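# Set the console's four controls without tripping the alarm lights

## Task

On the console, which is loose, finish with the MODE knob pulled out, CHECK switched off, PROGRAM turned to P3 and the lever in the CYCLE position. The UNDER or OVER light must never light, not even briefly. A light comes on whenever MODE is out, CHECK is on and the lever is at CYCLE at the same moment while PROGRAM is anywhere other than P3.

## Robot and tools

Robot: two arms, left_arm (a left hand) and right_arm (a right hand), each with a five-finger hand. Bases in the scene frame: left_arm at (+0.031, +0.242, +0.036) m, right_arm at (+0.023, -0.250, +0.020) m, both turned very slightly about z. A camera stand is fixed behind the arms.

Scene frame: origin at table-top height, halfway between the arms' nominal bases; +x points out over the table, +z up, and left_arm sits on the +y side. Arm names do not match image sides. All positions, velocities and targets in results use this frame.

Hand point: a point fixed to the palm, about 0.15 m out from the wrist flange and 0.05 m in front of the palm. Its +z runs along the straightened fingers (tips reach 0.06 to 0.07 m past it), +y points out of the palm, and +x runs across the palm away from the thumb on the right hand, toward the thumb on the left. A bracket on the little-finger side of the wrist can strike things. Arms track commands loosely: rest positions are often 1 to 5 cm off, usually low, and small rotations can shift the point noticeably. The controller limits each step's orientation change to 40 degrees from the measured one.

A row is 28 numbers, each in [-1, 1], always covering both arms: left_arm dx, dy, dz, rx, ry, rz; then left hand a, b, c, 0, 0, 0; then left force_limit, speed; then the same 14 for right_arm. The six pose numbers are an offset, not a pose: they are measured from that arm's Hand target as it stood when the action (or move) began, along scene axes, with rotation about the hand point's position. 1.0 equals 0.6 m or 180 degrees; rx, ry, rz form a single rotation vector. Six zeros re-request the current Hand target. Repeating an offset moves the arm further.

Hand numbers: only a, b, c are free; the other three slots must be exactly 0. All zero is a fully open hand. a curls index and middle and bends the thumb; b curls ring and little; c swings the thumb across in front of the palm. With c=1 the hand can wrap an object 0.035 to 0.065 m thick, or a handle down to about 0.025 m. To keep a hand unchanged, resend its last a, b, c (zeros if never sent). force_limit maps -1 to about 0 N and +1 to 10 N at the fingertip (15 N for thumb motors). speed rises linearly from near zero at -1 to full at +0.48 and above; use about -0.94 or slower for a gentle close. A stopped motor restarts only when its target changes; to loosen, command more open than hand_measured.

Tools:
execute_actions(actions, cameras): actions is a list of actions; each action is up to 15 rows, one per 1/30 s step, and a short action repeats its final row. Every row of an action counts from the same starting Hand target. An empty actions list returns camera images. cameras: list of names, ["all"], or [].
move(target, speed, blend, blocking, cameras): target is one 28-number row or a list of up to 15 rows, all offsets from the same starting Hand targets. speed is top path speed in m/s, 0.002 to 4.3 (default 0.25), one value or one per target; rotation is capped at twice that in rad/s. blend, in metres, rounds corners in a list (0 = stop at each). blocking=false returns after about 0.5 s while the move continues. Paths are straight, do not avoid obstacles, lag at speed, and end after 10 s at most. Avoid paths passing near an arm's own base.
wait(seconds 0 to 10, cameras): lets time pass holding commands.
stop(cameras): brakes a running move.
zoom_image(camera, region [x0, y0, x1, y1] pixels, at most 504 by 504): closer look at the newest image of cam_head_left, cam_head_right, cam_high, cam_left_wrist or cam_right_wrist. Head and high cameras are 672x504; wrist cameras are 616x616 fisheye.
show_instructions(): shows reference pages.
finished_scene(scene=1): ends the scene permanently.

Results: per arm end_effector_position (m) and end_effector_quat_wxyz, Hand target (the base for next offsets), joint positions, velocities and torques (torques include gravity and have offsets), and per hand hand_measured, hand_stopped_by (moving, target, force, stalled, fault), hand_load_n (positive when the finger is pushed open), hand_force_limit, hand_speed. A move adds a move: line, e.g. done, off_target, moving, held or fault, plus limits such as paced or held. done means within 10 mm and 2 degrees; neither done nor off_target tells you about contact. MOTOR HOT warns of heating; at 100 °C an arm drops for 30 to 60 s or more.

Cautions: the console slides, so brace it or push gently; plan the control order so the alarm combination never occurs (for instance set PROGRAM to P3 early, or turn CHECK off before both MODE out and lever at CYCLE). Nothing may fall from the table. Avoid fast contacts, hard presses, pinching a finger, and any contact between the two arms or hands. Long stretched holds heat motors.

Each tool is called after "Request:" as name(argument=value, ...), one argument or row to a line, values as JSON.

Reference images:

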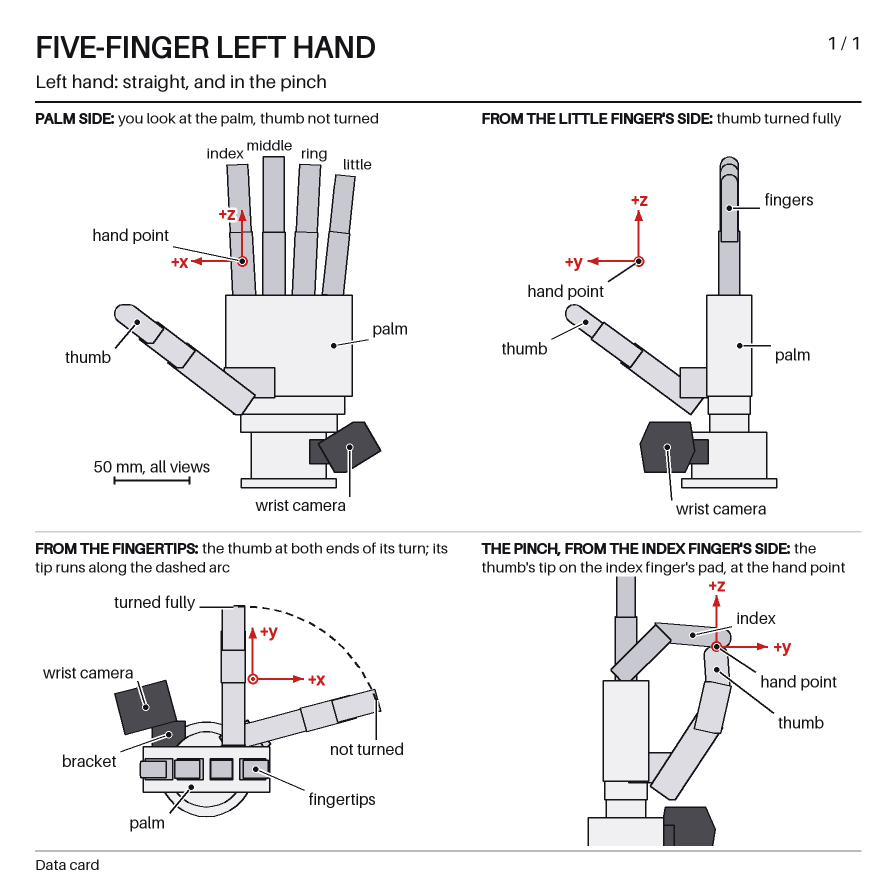

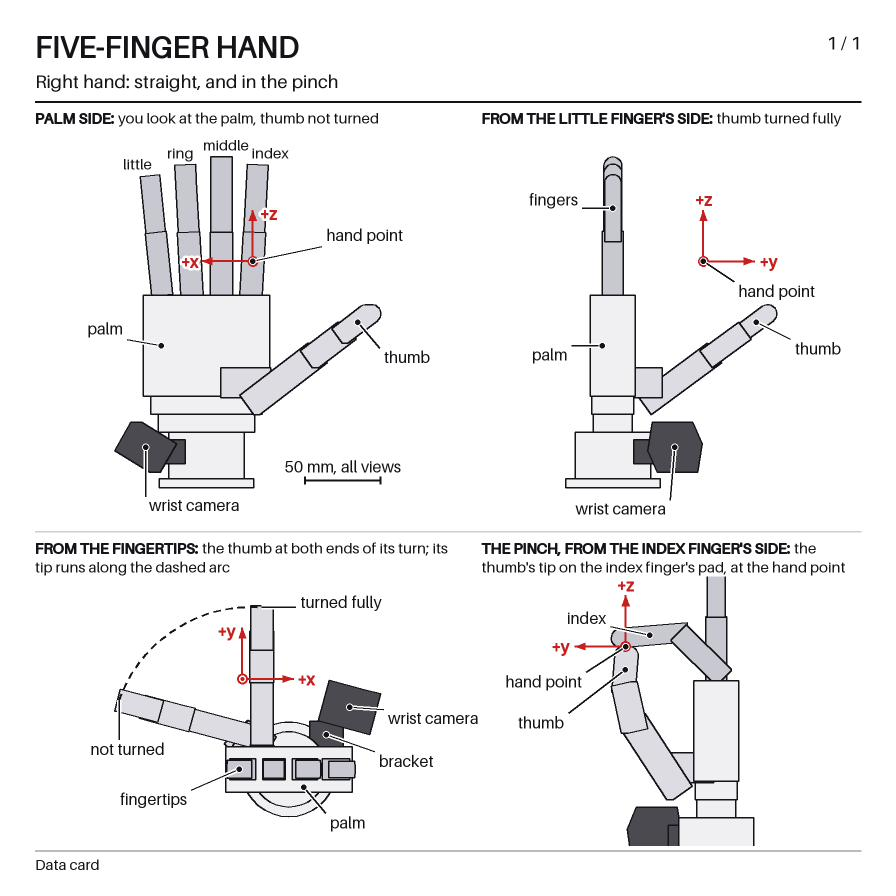

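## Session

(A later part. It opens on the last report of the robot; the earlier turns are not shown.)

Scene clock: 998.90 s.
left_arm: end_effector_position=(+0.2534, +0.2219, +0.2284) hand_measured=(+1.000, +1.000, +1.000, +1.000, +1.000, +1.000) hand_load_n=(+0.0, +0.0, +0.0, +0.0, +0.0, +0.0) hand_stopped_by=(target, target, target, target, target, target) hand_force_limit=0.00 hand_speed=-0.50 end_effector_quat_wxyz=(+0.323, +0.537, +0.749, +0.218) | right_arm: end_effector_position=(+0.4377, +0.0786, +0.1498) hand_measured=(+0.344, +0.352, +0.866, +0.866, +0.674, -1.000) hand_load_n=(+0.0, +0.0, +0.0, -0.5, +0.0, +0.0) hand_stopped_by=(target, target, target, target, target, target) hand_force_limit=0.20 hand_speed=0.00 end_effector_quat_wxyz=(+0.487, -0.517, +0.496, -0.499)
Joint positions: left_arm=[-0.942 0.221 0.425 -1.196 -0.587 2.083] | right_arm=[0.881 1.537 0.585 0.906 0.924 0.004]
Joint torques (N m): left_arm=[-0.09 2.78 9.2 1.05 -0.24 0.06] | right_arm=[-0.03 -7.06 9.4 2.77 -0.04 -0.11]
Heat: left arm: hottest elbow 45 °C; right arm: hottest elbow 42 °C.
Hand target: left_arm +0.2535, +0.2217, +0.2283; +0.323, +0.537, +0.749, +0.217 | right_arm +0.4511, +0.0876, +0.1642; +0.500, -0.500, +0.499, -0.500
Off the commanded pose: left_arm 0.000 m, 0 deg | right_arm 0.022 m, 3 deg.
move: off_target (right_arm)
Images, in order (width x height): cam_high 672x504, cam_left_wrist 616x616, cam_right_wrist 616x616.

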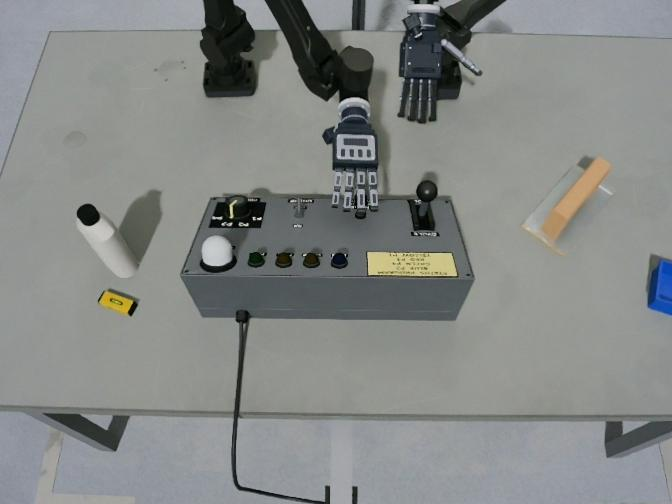

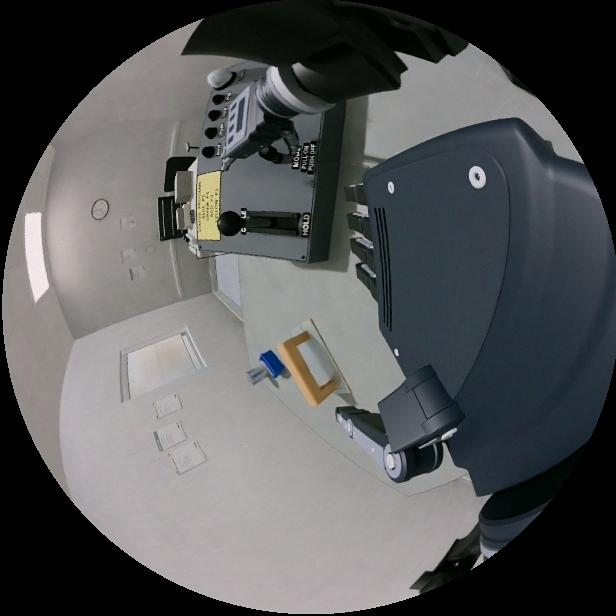

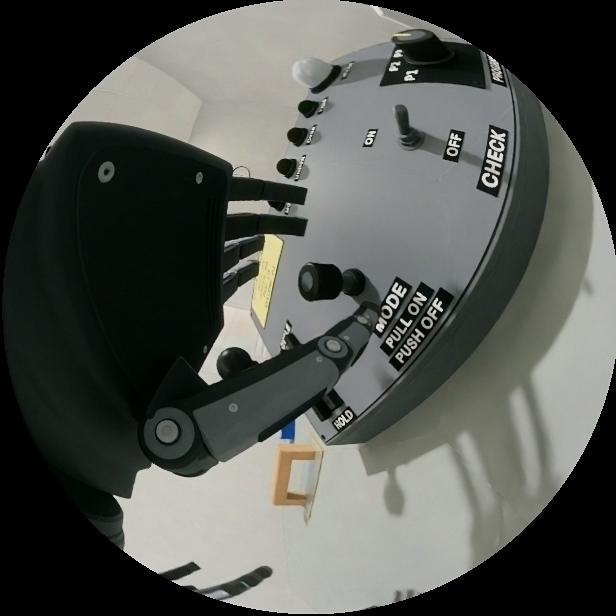

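Request:
move(
  target=[0,0,0,0,0,0,0,0,0,0,0,0,0,-0.5,0.008,-0.036,-0.004,0,0,0,0.1,0.333,1,0,0,0,0.2,0],
  speed=0.06,
  cameras=["cam_right_wrist", "cam_high", "cam_left_wrist"],
)

Request:
zoom_image(
  camera="cam_right_wrist",
  region=[230, 200, 420, 390],
)

Request:
zoom_image(
  camera="cam_high",
  region=[280, 120, 440, 240],
)

Request:
zoom_image(
  camera="cam_left_wrist",
  region=[190, 60, 350, 220],
)

Scene clock: 1007.97 s.
left_arm: end_effector_position=(+0.2534, +0.2219, +0.2284) hand_measured=(+1.000, +1.000, +1.000, +1.000, +1.000, +1.000) hand_load_n=(+0.0, +0.0, +0.0, +0.0, +0.0, +0.0) hand_stopped_by=(target, target, target, target, target, target) hand_force_limit=0.00 hand_speed=-0.50 end_effector_quat_wxyz=(+0.323, +0.537, +0.749, +0.218) | right_arm: end_effector_position=(+0.4518, +0.0690, +0.1531) hand_measured=(+0.344, +0.352, +0.866, +0.866, +0.674, -1.000) hand_load_n=(+0.0, +0.0, +0.0, +0.0, +0.0, +0.0) hand_stopped_by=(target, target, target, target, target, target) hand_force_limit=0.20 hand_speed=0.00 end_effector_quat_wxyz=(+0.492, -0.511, +0.498, -0.498)
Joint positions: left_arm=[-0.942 0.221 0.425 -1.196 -0.587 2.083] | right_arm=[0.835 1.537 0.585 0.923 0.878 0.004]
Joint torques (N m): left_arm=[-0.03 2.78 8.99 1.07 -0.23 0.07] | right_arm=[-0.32 -8.59 6.34 2.89 -0.07 -0.12]
Heat: left arm: hottest elbow 45 °C; right arm: hottest elbow 42 °C.
Hand target: left_arm +0.2535, +0.2217, +0.2283; +0.323, +0.537, +0.749, +0.217 | right_arm +0.4559, +0.0659, +0.1618; +0.500, -0.500, +0.499, -0.500
Off the commanded pose: left_arm 0.000 m, 0 deg | right_arm 0.010 m, 2 deg.
move: done
Images, in order (width x height): cam_high 672x504, cam_left_wrist 616x616, cam_right_wrist 616x616.

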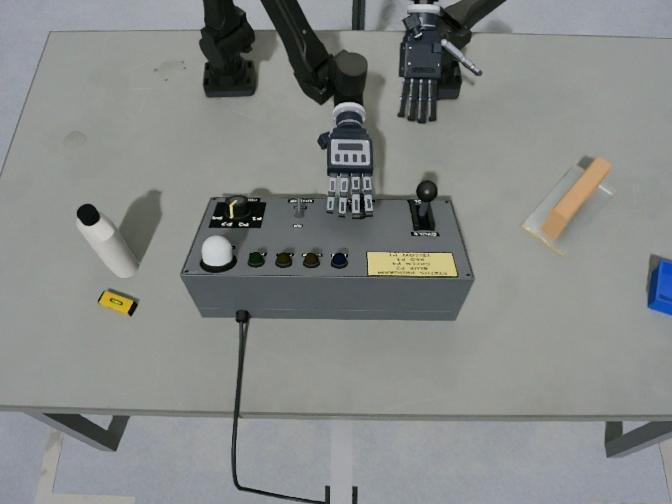

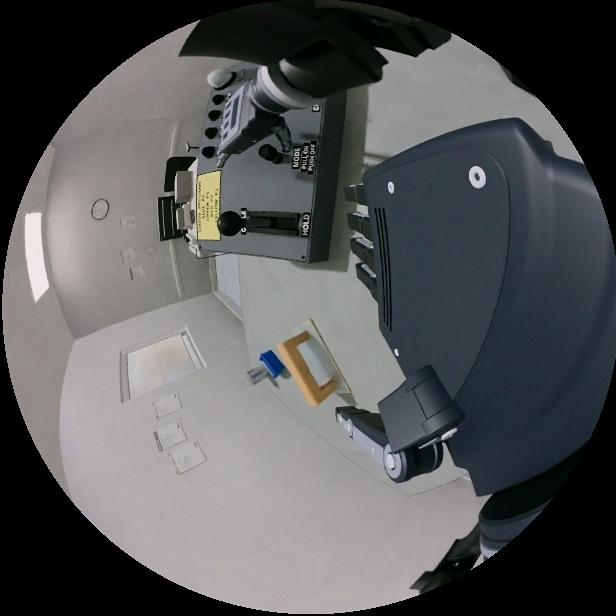

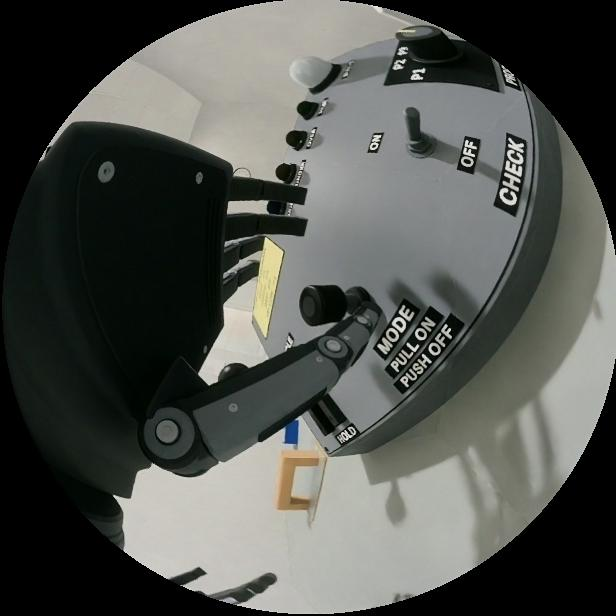

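Scaled by 2.653 from the camera's 616x616 image, which has a finer 880x880 frame.

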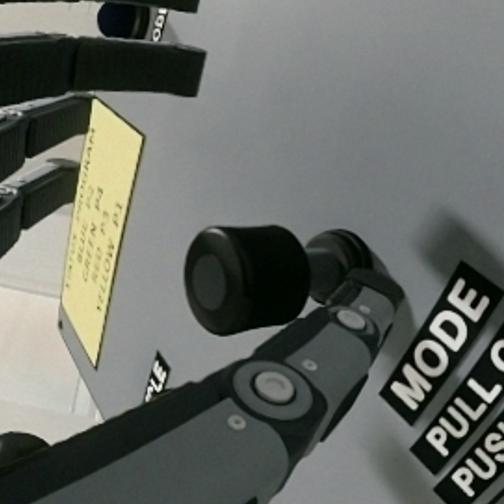

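Scaled by 3.150.

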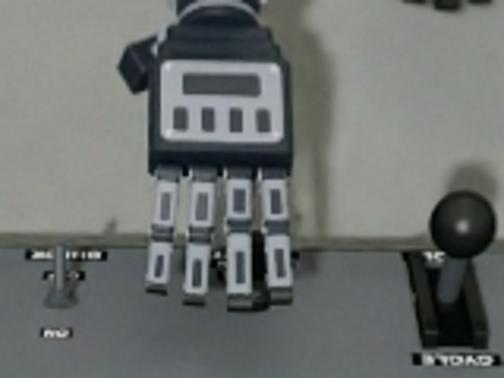

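Scaled by 3.150 from the camera's 616x616 image, which has a finer 880x880 frame.

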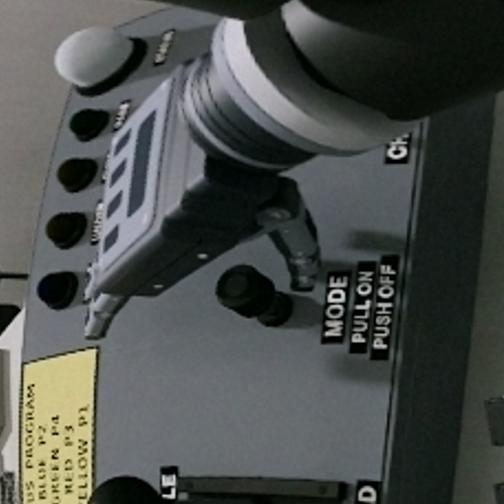

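Request:
move(
  target=[
    [0,0,0,0,0,0,0,0,0,0,0,0,0,-0.5,-0.015,0,-0.007,0,0,0,0.1,0.333,1,0,0,0,0.2,0],
    [0,0,0,0,0,0,0,0,0,0,0,0,0,-0.5,-0.015,0,-0.007,0,0,0,0.8,0.333,1,0,0,0,0.3,-0.6],
  ],
  speed=0.06,
  cameras=["cam_right_wrist", "cam_high", "cam_left_wrist"],
)

Request:
zoom_image(
  camera="cam_right_wrist",
  region=[230, 200, 420, 390],
)

Request:
zoom_image(
  camera="cam_high",
  region=[280, 120, 440, 240],
)

Request:
zoom_image(
  camera="cam_left_wrist",
  region=[190, 60, 350, 220],
)

Scene clock: 1027.10 s.
left_arm: end_effector_position=(+0.2534, +0.2219, +0.2284) hand_measured=(+1.000, +1.000, +1.000, +1.000, +1.000, +1.000) hand_load_n=(+0.0, +0.0, +0.0, +0.0, +0.0, +0.0) hand_stopped_by=(target, target, target, target, target, target) hand_force_limit=0.00 hand_speed=-0.50 end_effector_quat_wxyz=(+0.323, +0.537, +0.749, +0.218) | right_arm: end_effector_position=(+0.4476, +0.0593, +0.1472) hand_measured=(+0.414, +0.248, -0.262, -0.014, +0.152, -1.000) hand_load_n=(+0.0, +0.0, +16.0, +0.5, +2.0, -1.5) hand_stopped_by=(target, target, force, force, target, target) hand_force_limit=0.30 hand_speed=-0.60 end_effector_quat_wxyz=(+0.486, -0.509, +0.502, -0.503)
Joint positions: left_arm=[-0.942 0.221 0.425 -1.196 -0.587 2.083] | right_arm=[0.834 1.537 0.561 0.943 0.895 0.002]
Joint torques (N m): left_arm=[-0.38 3.08 9.14 0.96 -0.25 0.06] | right_arm=[1.26 -8.47 6.64 2.78 0.01 -0.08]
Heat: left arm: hottest elbow 45 °C; right arm: hottest elbow 40 °C.
Hand target: left_arm +0.2535, +0.2217, +0.2283; +0.323, +0.537, +0.749, +0.217 | right_arm +0.4469, +0.0659, +0.1575; +0.500, -0.501, +0.499, -0.500
Off the commanded pose: left_arm 0.000 m, 0 deg | right_arm 0.012 m, 2 deg.
move: off_target (right_arm)
Images, in order (width x height): cam_high 672x504, cam_left_wrist 616x616, cam_right_wrist 616x616.

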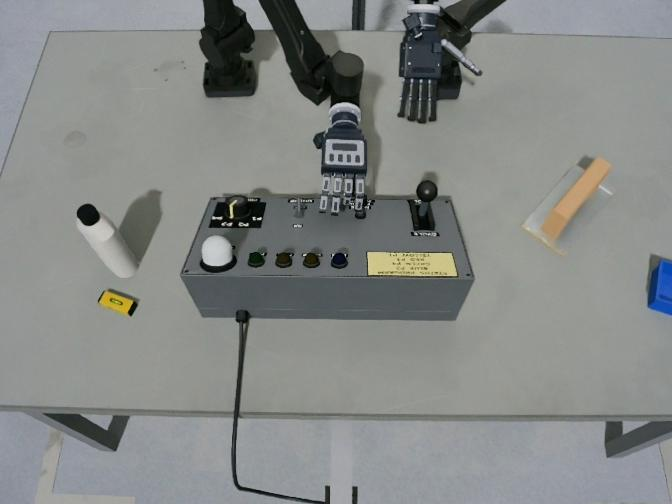

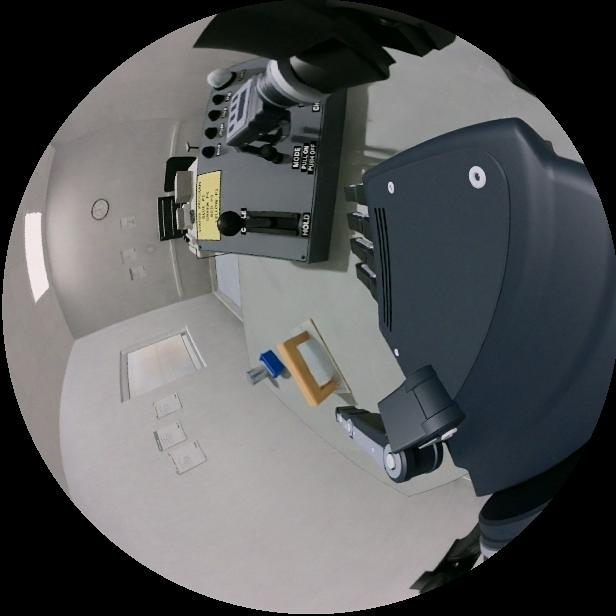

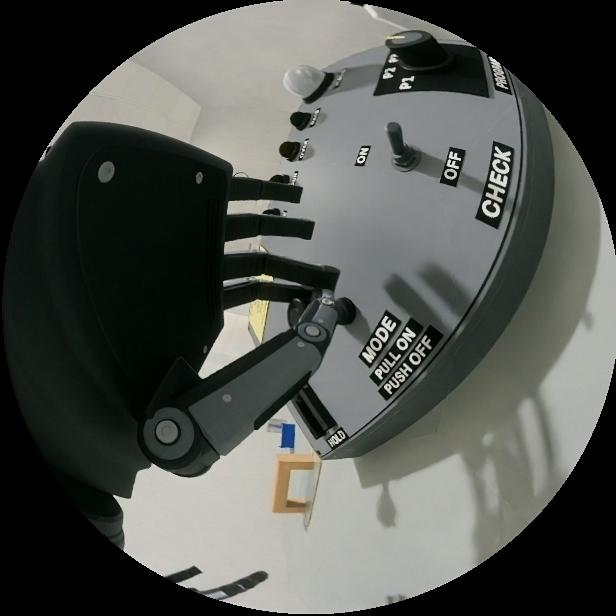

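Scaled by 2.653 from the camera's 616x616 image, which has a finer 880x880 frame.

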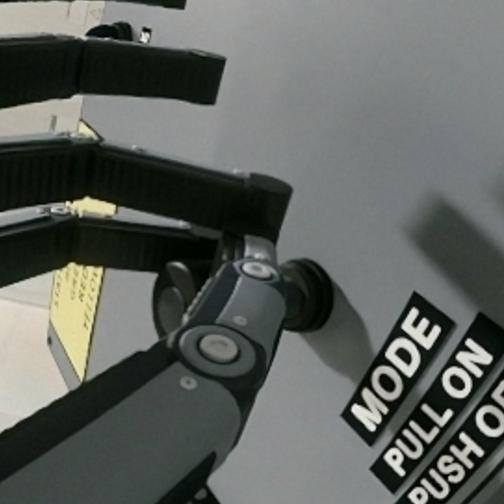

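Scaled by 3.150.

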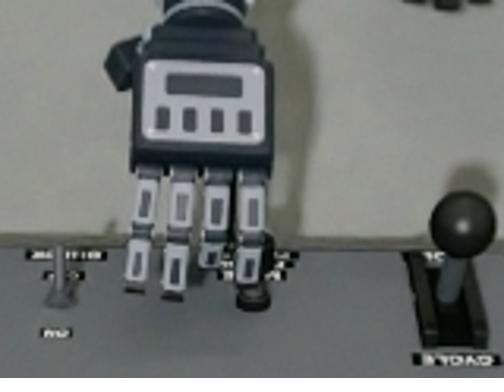

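Scaled by 3.150 from the camera's 616x616 image, which has a finer 880x880 frame.

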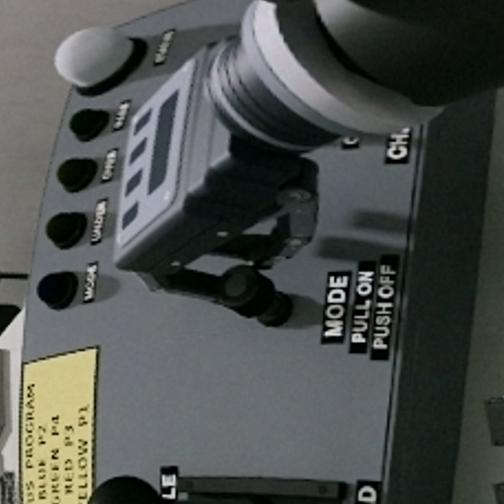

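Request:
move(
  target=[
    [0,0,0,0,0,0,0,0,0,0,0,0,0,-0.5,0,0,0,0,0,0,0.1,0.333,1,0,0,0,0.3,-0.2],
    [0,0,0,0,0,0,0,0,0,0,0,0,0,-0.5,0,0.027,0,0,0,0,0.1,0.333,1,0,0,0,0.3,-0.2],
  ],
  speed=0.06,
  cameras=["cam_right_wrist", "cam_high", "cam_left_wrist"],
)

Request:
zoom_image(
  camera="cam_right_wrist",
  region=[230, 200, 420, 390],
)

Request:
zoom_image(
  camera="cam_high",
  region=[280, 120, 440, 240],
)

Request:
zoom_image(
  camera="cam_left_wrist",
  region=[190, 60, 350, 220],
)

Scene clock: 1042.33 s.
left_arm: end_effector_position=(+0.2534, +0.2219, +0.2284) hand_measured=(+1.000, +1.000, +1.000, +1.000, +1.000, +1.000) hand_load_n=(+0.0, +0.0, +0.0, +0.0, +0.0, +0.0) hand_stopped_by=(target, target, target, target, target, target) hand_force_limit=0.00 hand_speed=-0.50 end_effector_quat_wxyz=(+0.323, +0.537, +0.749, +0.218) | right_arm: end_effector_position=(+0.4404, +0.0657, +0.1460) hand_measured=(+0.344, +0.352, +0.866, +0.866, +0.674, -1.000) hand_load_n=(-0.5, +0.0, +0.0, +0.0, +0.0, +0.5) hand_stopped_by=(target, target, target, target, target, target) hand_force_limit=0.30 hand_speed=-0.20 end_effector_quat_wxyz=(+0.486, -0.511, +0.500, -0.503)
Joint positions: left_arm=[-0.942 0.221 0.425 -1.196 -0.587 2.083] | right_arm=[0.859 1.54 0.561 0.943 0.917 0.002]
Joint torques (N m): left_arm=[0.5 4.07 9.05 0.77 -0.26 0.11] | right_arm=[1.44 -6.95 9.18 2.4 0.18 -0.09]
Heat: left arm: hottest elbow 45 °C; right arm: hottest elbow 38 °C.
Hand target: left_arm +0.2535, +0.2217, +0.2283; +0.323, +0.537, +0.749, +0.217 | right_arm +0.4470, +0.0821, +0.1577; +0.500, -0.500, +0.499, -0.500
Off the commanded pose: left_arm 0.000 m, 0 deg | right_arm 0.021 m, 2 deg.
move: off_target (right_arm)
Images, in order (width x height): cam_high 672x504, cam_left_wrist 616x616, cam_right_wrist 616x616.

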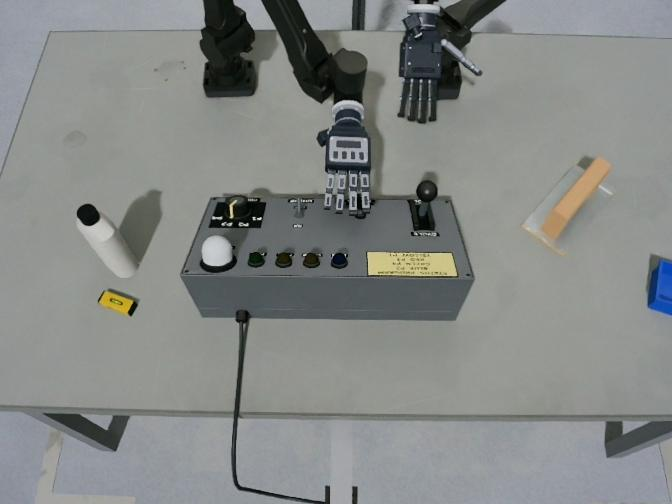

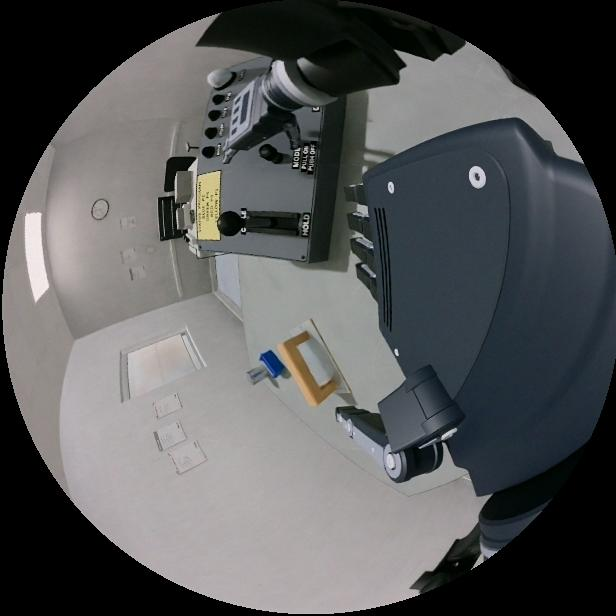

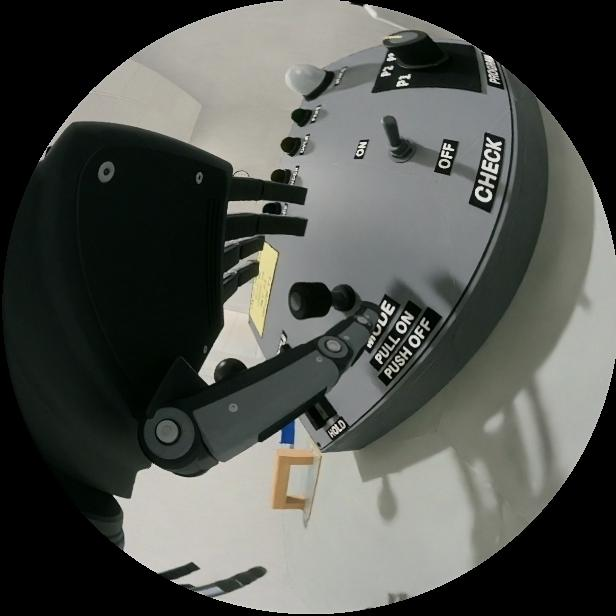

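Scaled by 2.653 from the camera's 616x616 image, which has a finer 880x880 frame.

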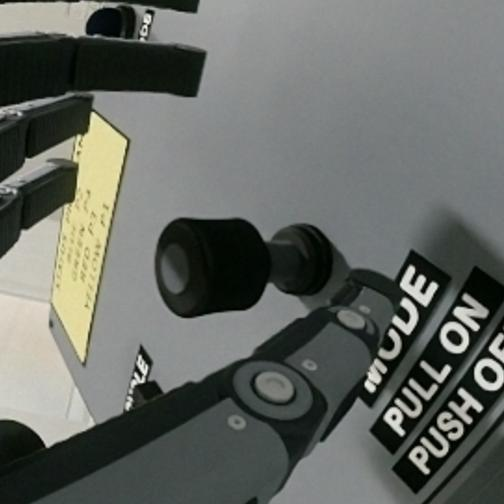

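Scaled by 3.150.

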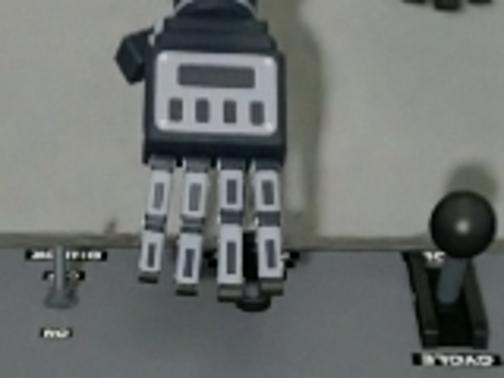

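Scaled by 3.150 from the camera's 616x616 image, which has a finer 880x880 frame.

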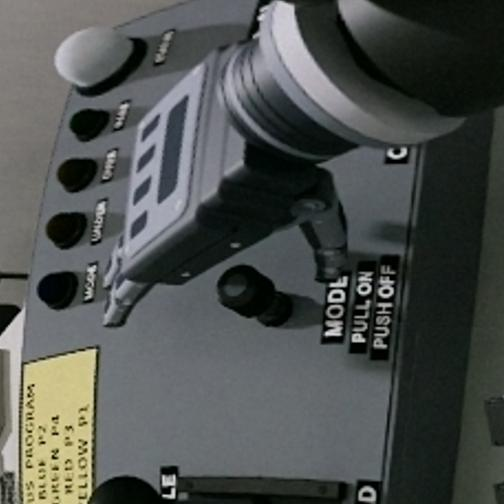

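Request:
move(
  target=[0,0,0,0,0,0,0,0,0,0,0,0,0,-0.5,0,0.01,0,0,0,0,0.1,0.333,1,0,0,0,0.3,-0.2],
  speed=0.05,
  cameras=["cam_high","cam_left_wrist"],
)

Scene clock: 1062.80 s.
left_arm: end_effector_position=(+0.2534, +0.2219, +0.2284) hand_measured=(+1.000, +1.000, +1.000, +1.000, +1.000, +1.000) hand_load_n=(+0.0, +0.0, +0.0, +0.0, +0.0, +0.0) hand_stopped_by=(target, target, target, target, target, target) hand_force_limit=0.00 hand_speed=-0.50 end_effector_quat_wxyz=(+0.323, +0.537, +0.749, +0.218) | right_arm: end_effector_position=(+0.4412, +0.0722, +0.1474) hand_measured=(+0.344, +0.352, +0.866, +0.866, +0.674, -1.000) hand_load_n=(+0.0, +0.0, +0.0, +0.0, +0.0, +0.0) hand_stopped_by=(target, target, target, target, target, target) hand_force_limit=0.30 hand_speed=-0.20 end_effector_quat_wxyz=(+0.488, -0.509, +0.501, -0.503)
Joint positions: left_arm=[-0.942 0.221 0.425 -1.196 -0.587 2.083] | right_arm=[0.869 1.55 0.576 0.943 0.926 0.002]
Joint torques (N m): left_arm=[0.44 3.37 9.22 0.75 -0.21 0.07] | right_arm=[1.55 -7.12 9.18 2.32 0.18 -0.09]
Heat: left arm: hottest elbow 45 °C; right arm: hottest elbow 38 °C.
Hand target: left_arm +0.2535, +0.2217, +0.2283; +0.323, +0.537, +0.749, +0.217 | right_arm +0.4469, +0.0881, +0.1577; +0.500, -0.500, +0.499, -0.500
Off the commanded pose: left_arm 0.000 m, 0 deg | right_arm 0.020 m, 2 deg.
move: off_target (right_arm)
Images, in order (width x height): cam_high 672x504, cam_left_wrist 616x616.

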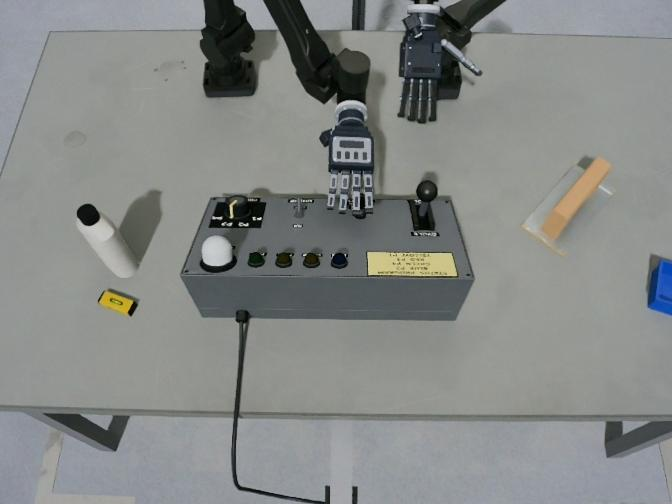

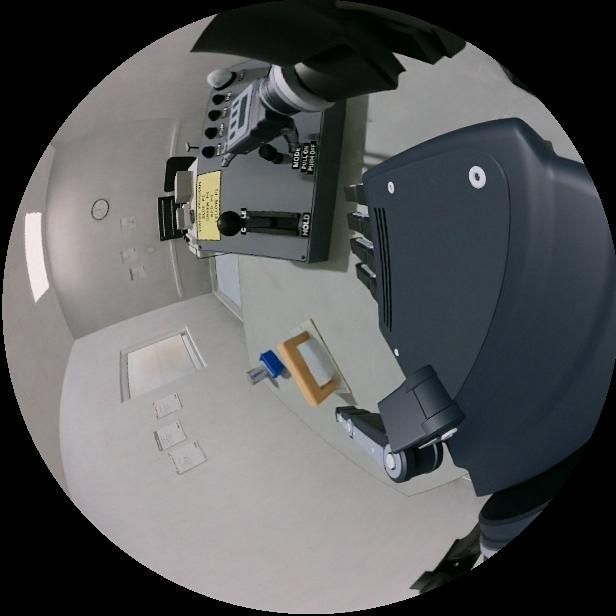

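Request:
zoom_image(
  camera="cam_high",
  region=[300, 140, 420, 240],
)

Request:
zoom_image(
  camera="cam_left_wrist",
  region=[190, 60, 350, 220],
)

Scaled by 4.200.

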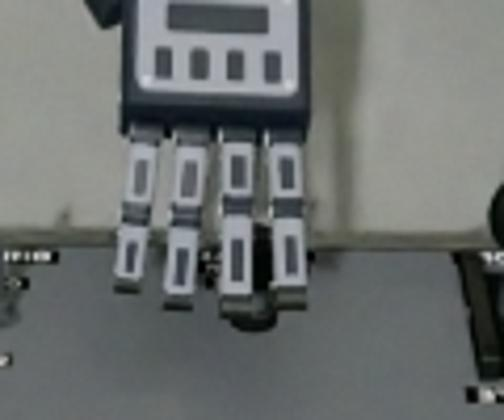

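Scaled by 3.150 from the camera's 616x616 image, which has a finer 880x880 frame.

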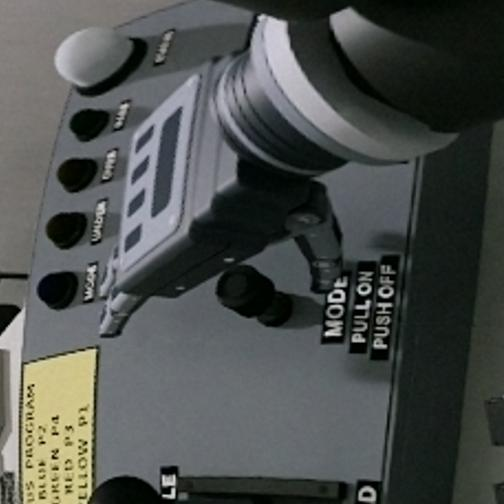

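Request:
move(
  target=[0,0,0,0,0,0,0,0,0,0,0,0,0,-0.5,0,0,0,0,0,0,0.8,0.333,1,0,0,0,0.3,-0.7],
  speed=0.05,
  cameras=["cam_high","cam_left_wrist"],
)

Scene clock: 1075.37 s.
left_arm: end_effector_position=(+0.2534, +0.2219, +0.2284) hand_measured=(+1.000, +1.000, +1.000, +1.000, +1.000, +1.000) hand_load_n=(+0.0, +0.0, +0.0, +0.0, +0.0, +0.0) hand_stopped_by=(target, target, target, target, target, target) hand_force_limit=0.00 hand_speed=-0.50 end_effector_quat_wxyz=(+0.323, +0.537, +0.749, +0.218) | right_arm: end_effector_position=(+0.4414, +0.0722, +0.1469) hand_measured=(+0.414, +0.248, +0.012, +0.042, +0.240, -1.000) hand_load_n=(+0.0, +0.0, +7.0, +6.5, +9.5, +4.0) hand_stopped_by=(target, target, force, force, force, target) hand_force_limit=0.30 hand_speed=-0.70 end_effector_quat_wxyz=(+0.487, -0.509, +0.501, -0.503)
Joint positions: left_arm=[-0.942 0.221 0.425 -1.196 -0.587 2.083] | right_arm=[0.869 1.552 0.577 0.943 0.929 0.002]
Joint torques (N m): left_arm=[-0.09 3.37 9.06 1.1 -0.24 0.06] | right_arm=[1.32 -7.06 8.92 2.28 0.11 -0.06]
Heat: left arm: hottest elbow 45 °C; right arm: hottest elbow 40 °C.
Hand target: left_arm +0.2535, +0.2217, +0.2283; +0.323, +0.537, +0.749, +0.217 | right_arm +0.4469, +0.0881, +0.1576; +0.500, -0.500, +0.499, -0.500
Off the commanded pose: left_arm 0.000 m, 0 deg | right_arm 0.020 m, 2 deg.
move: off_target (right_arm)
Images, in order (width x height): cam_high 672x504, cam_left_wrist 616x616.

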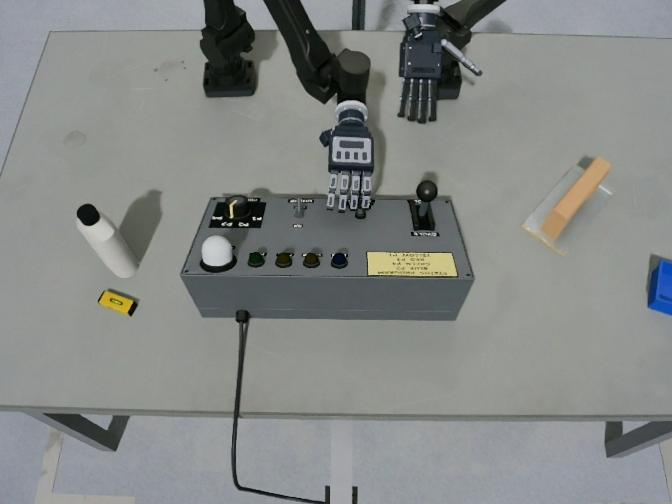

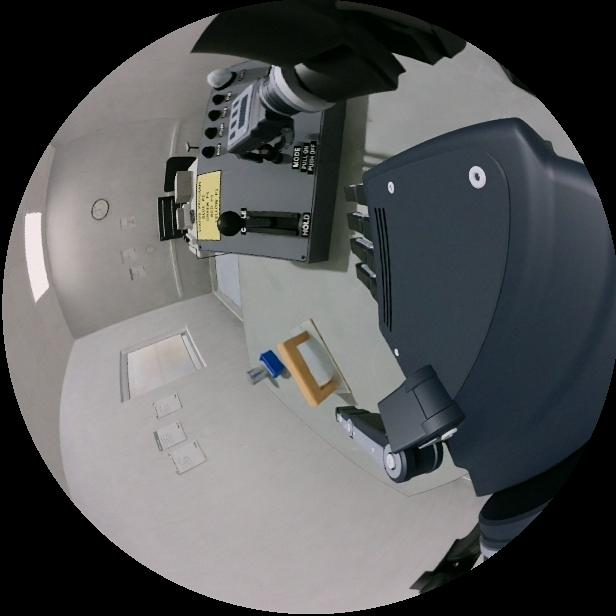

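Request:
zoom_image(
  camera="cam_left_wrist",
  region=[190, 60, 350, 220],
)

Request:
zoom_image(
  camera="cam_high",
  region=[300, 140, 420, 240],
)

Scaled by 3.150 from the camera's 616x616 image, which has a finer 880x880 frame.

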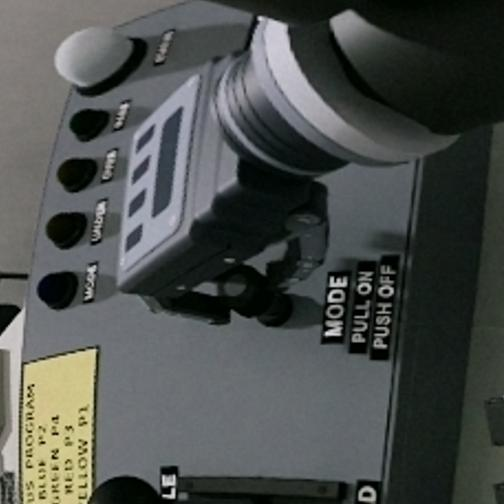

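Scaled by 4.200.

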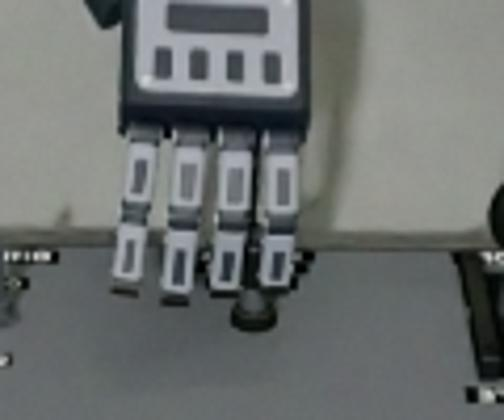

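Request:
move(
  target=[0,0,0,0,0,0,0,0,0,0,0,0,0,-0.5,-0.0183,0,0.0375,0,0,0,0.8,0.333,1,0,0,0,0.3,-0.7],
  speed=0.05,
  cameras=["all"],
)

Scene clock: 1089.30 s.
left_arm: end_effector_position=(+0.2534, +0.2219, +0.2284) hand_measured=(+1.000, +1.000, +1.000, +1.000, +1.000, +1.000) hand_load_n=(+0.0, +0.0, +0.0, +0.0, +0.0, +0.0) hand_stopped_by=(target, target, target, target, target, target) hand_force_limit=0.00 hand_speed=-0.50 end_effector_quat_wxyz=(+0.323, +0.537, +0.749, +0.218) | right_arm: end_effector_position=(+0.4384, +0.0693, +0.1522) hand_measured=(+0.414, +0.248, +0.012, +0.042, +0.240, -1.000) hand_load_n=(+0.0, -0.5, +0.0, +12.0, +6.0, -0.5) hand_stopped_by=(target, target, force, force, force, target) hand_force_limit=0.30 hand_speed=-0.70 end_effector_quat_wxyz=(+0.476, -0.513, +0.503, -0.508)
Joint positions: left_arm=[-0.942 0.221 0.425 -1.196 -0.587 2.083] | right_arm=[0.875 1.519 0.581 0.883 0.947 0.002]
Joint torques (N m): left_arm=[0.56 3.02 9.13 1.09 -0.25 0.08] | right_arm=[2.61 -9.99 8.81 1.57 0.25 -0.09]
Heat: left arm: hottest elbow 45 °C; right arm: hottest elbow 40 °C.
Hand target: left_arm +0.2535, +0.2217, +0.2283; +0.323, +0.537, +0.749, +0.217 | right_arm +0.4360, +0.0882, +0.1803; +0.500, -0.500, +0.500, -0.500
Off the commanded pose: left_arm 0.000 m, 0 deg | right_arm 0.034 m, 3 deg.
move: off_target (right_arm)

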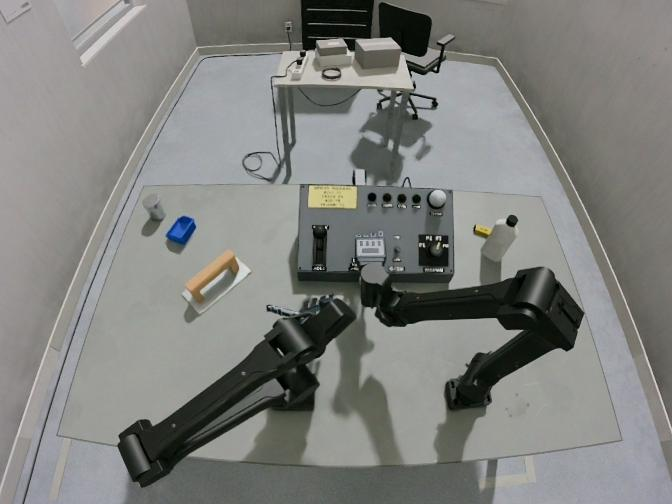

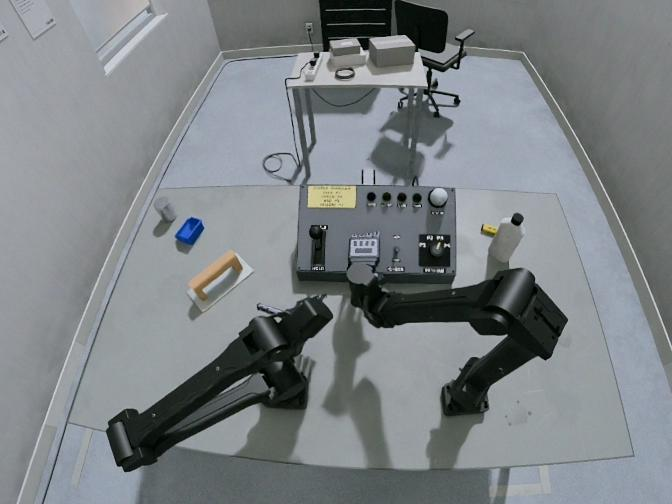

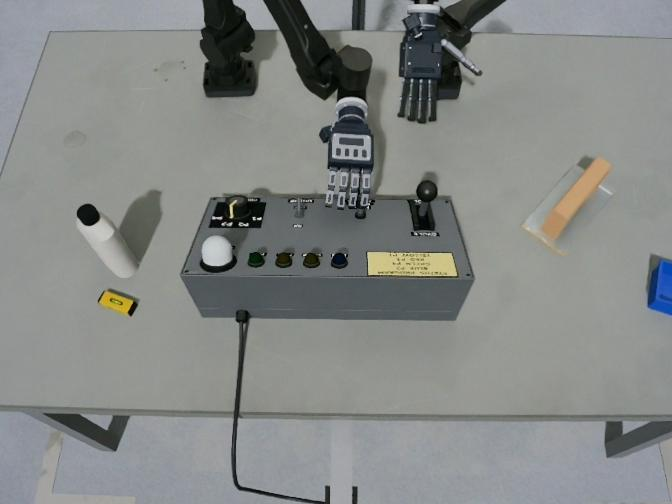

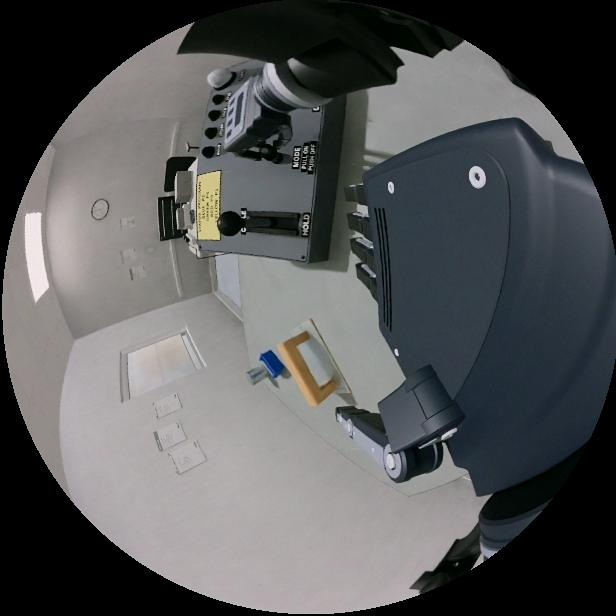

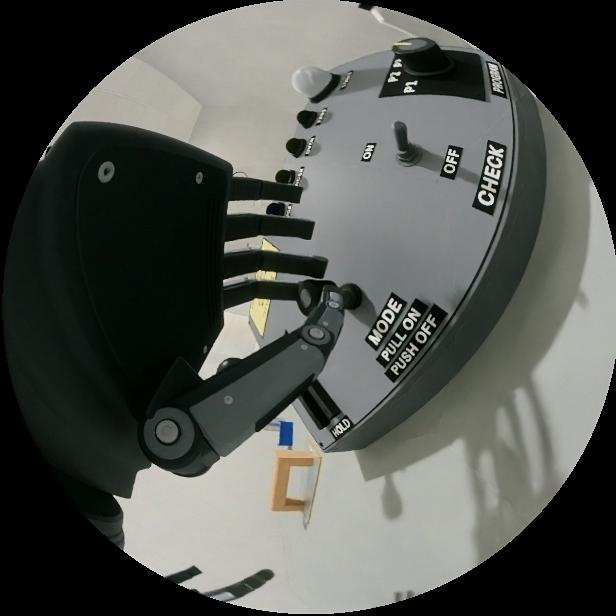

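Request:
zoom_image(
  camera="cam_right_wrist",
  region=[250, 240, 400, 390],
)

Request:
zoom_image(
  camera="cam_left_wrist",
  region=[190, 60, 350, 220],
)

Request:
zoom_image(
  camera="cam_high",
  region=[300, 140, 420, 240],
)

Scaled by 3.360 from the camera's 616x616 image, which has a finer 880x880 frame.

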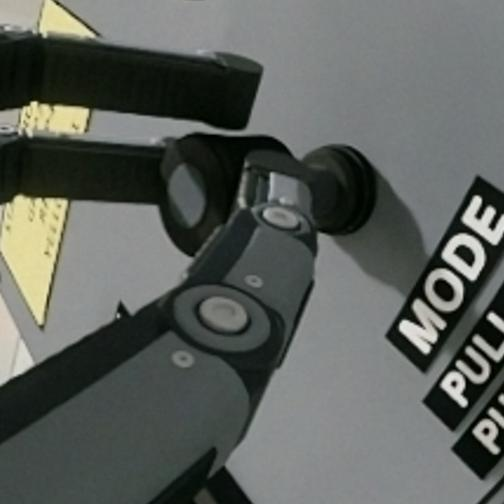

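Scaled by 3.150 from the camera's 616x616 image, which has a finer 880x880 frame.

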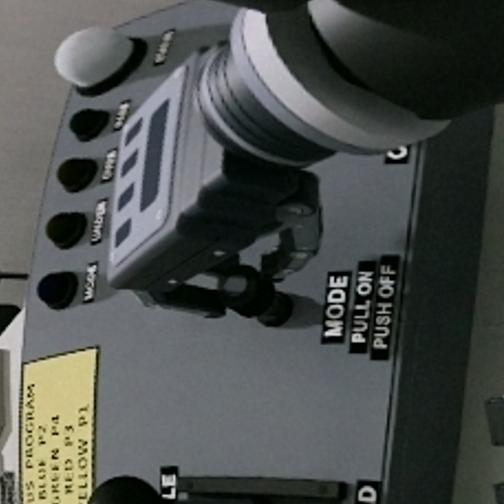

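Scaled by 4.200.

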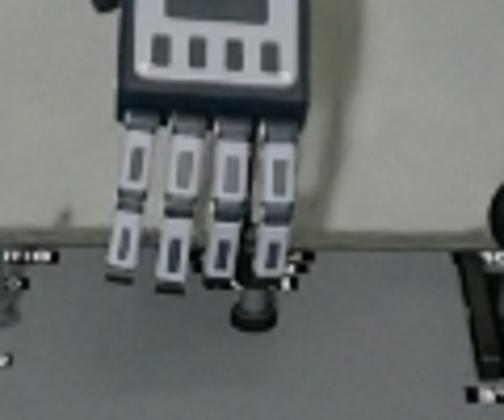

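Request:
move(
  target=[0,0,0,0,0,0,0,0,0,0,0,0,0,-0.5,0,0.01,0,0,0,0,0.9,0.333,1,0,0,0,0.4,-0.7],
  speed=0.05,
  cameras=["cam_high","cam_right_wrist"],
)

Scene clock: 1110.73 s.
left_arm: end_effector_position=(+0.2534, +0.2219, +0.2284) hand_measured=(+1.000, +1.000, +1.000, +1.000, +1.000, +1.000) hand_load_n=(+0.0, +0.0, +0.0, +0.0, +0.0, -0.5) hand_stopped_by=(target, target, target, target, target, target) hand_force_limit=0.00 hand_speed=-0.50 end_effector_quat_wxyz=(+0.323, +0.537, +0.749, +0.218) | right_arm: end_effector_position=(+0.4379, +0.0677, +0.1533) hand_measured=(+0.424, +0.232, -0.282, +0.042, +0.220, -1.000) hand_load_n=(+0.0, -0.5, +15.5, +10.0, +7.5, -2.0) hand_stopped_by=(target, target, force, force, force, target) hand_force_limit=0.40 hand_speed=-0.70 end_effector_quat_wxyz=(-0.472, +0.511, -0.505, +0.511)
Joint positions: left_arm=[-0.942 0.221 0.425 -1.196 -0.587 2.083] | right_arm=[0.878 1.517 0.583 0.878 0.963 0.001]
Joint torques (N m): left_arm=[0.56 3.31 9.18 1.05 -0.25 0.09] | right_arm=[3.19 -9 9.63 1.58 0.06 -0.08]
Heat: left arm: hottest elbow 46 °C; right arm: hottest elbow 42 °C.
Hand target: left_arm +0.2535, +0.2217, +0.2283; +0.323, +0.537, +0.749, +0.217 | right_arm +0.4359, +0.0942, +0.1801; +0.500, -0.500, +0.499, -0.500
Off the commanded pose: left_arm 0.000 m, 0 deg | right_arm 0.038 m, 4 deg.
move: off_target (right_arm)
Images, in order (width x height): cam_high 672x504, cam_right_wrist 616x616.

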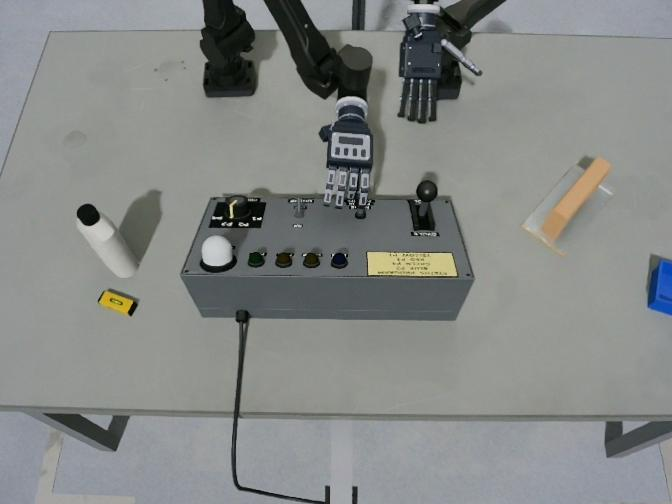

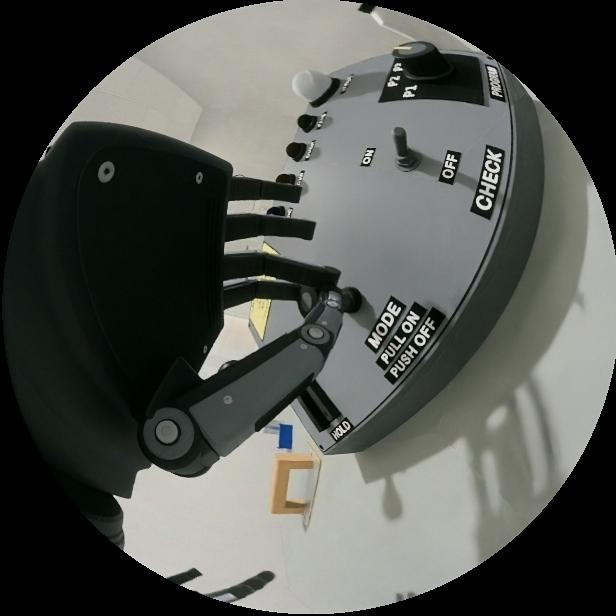

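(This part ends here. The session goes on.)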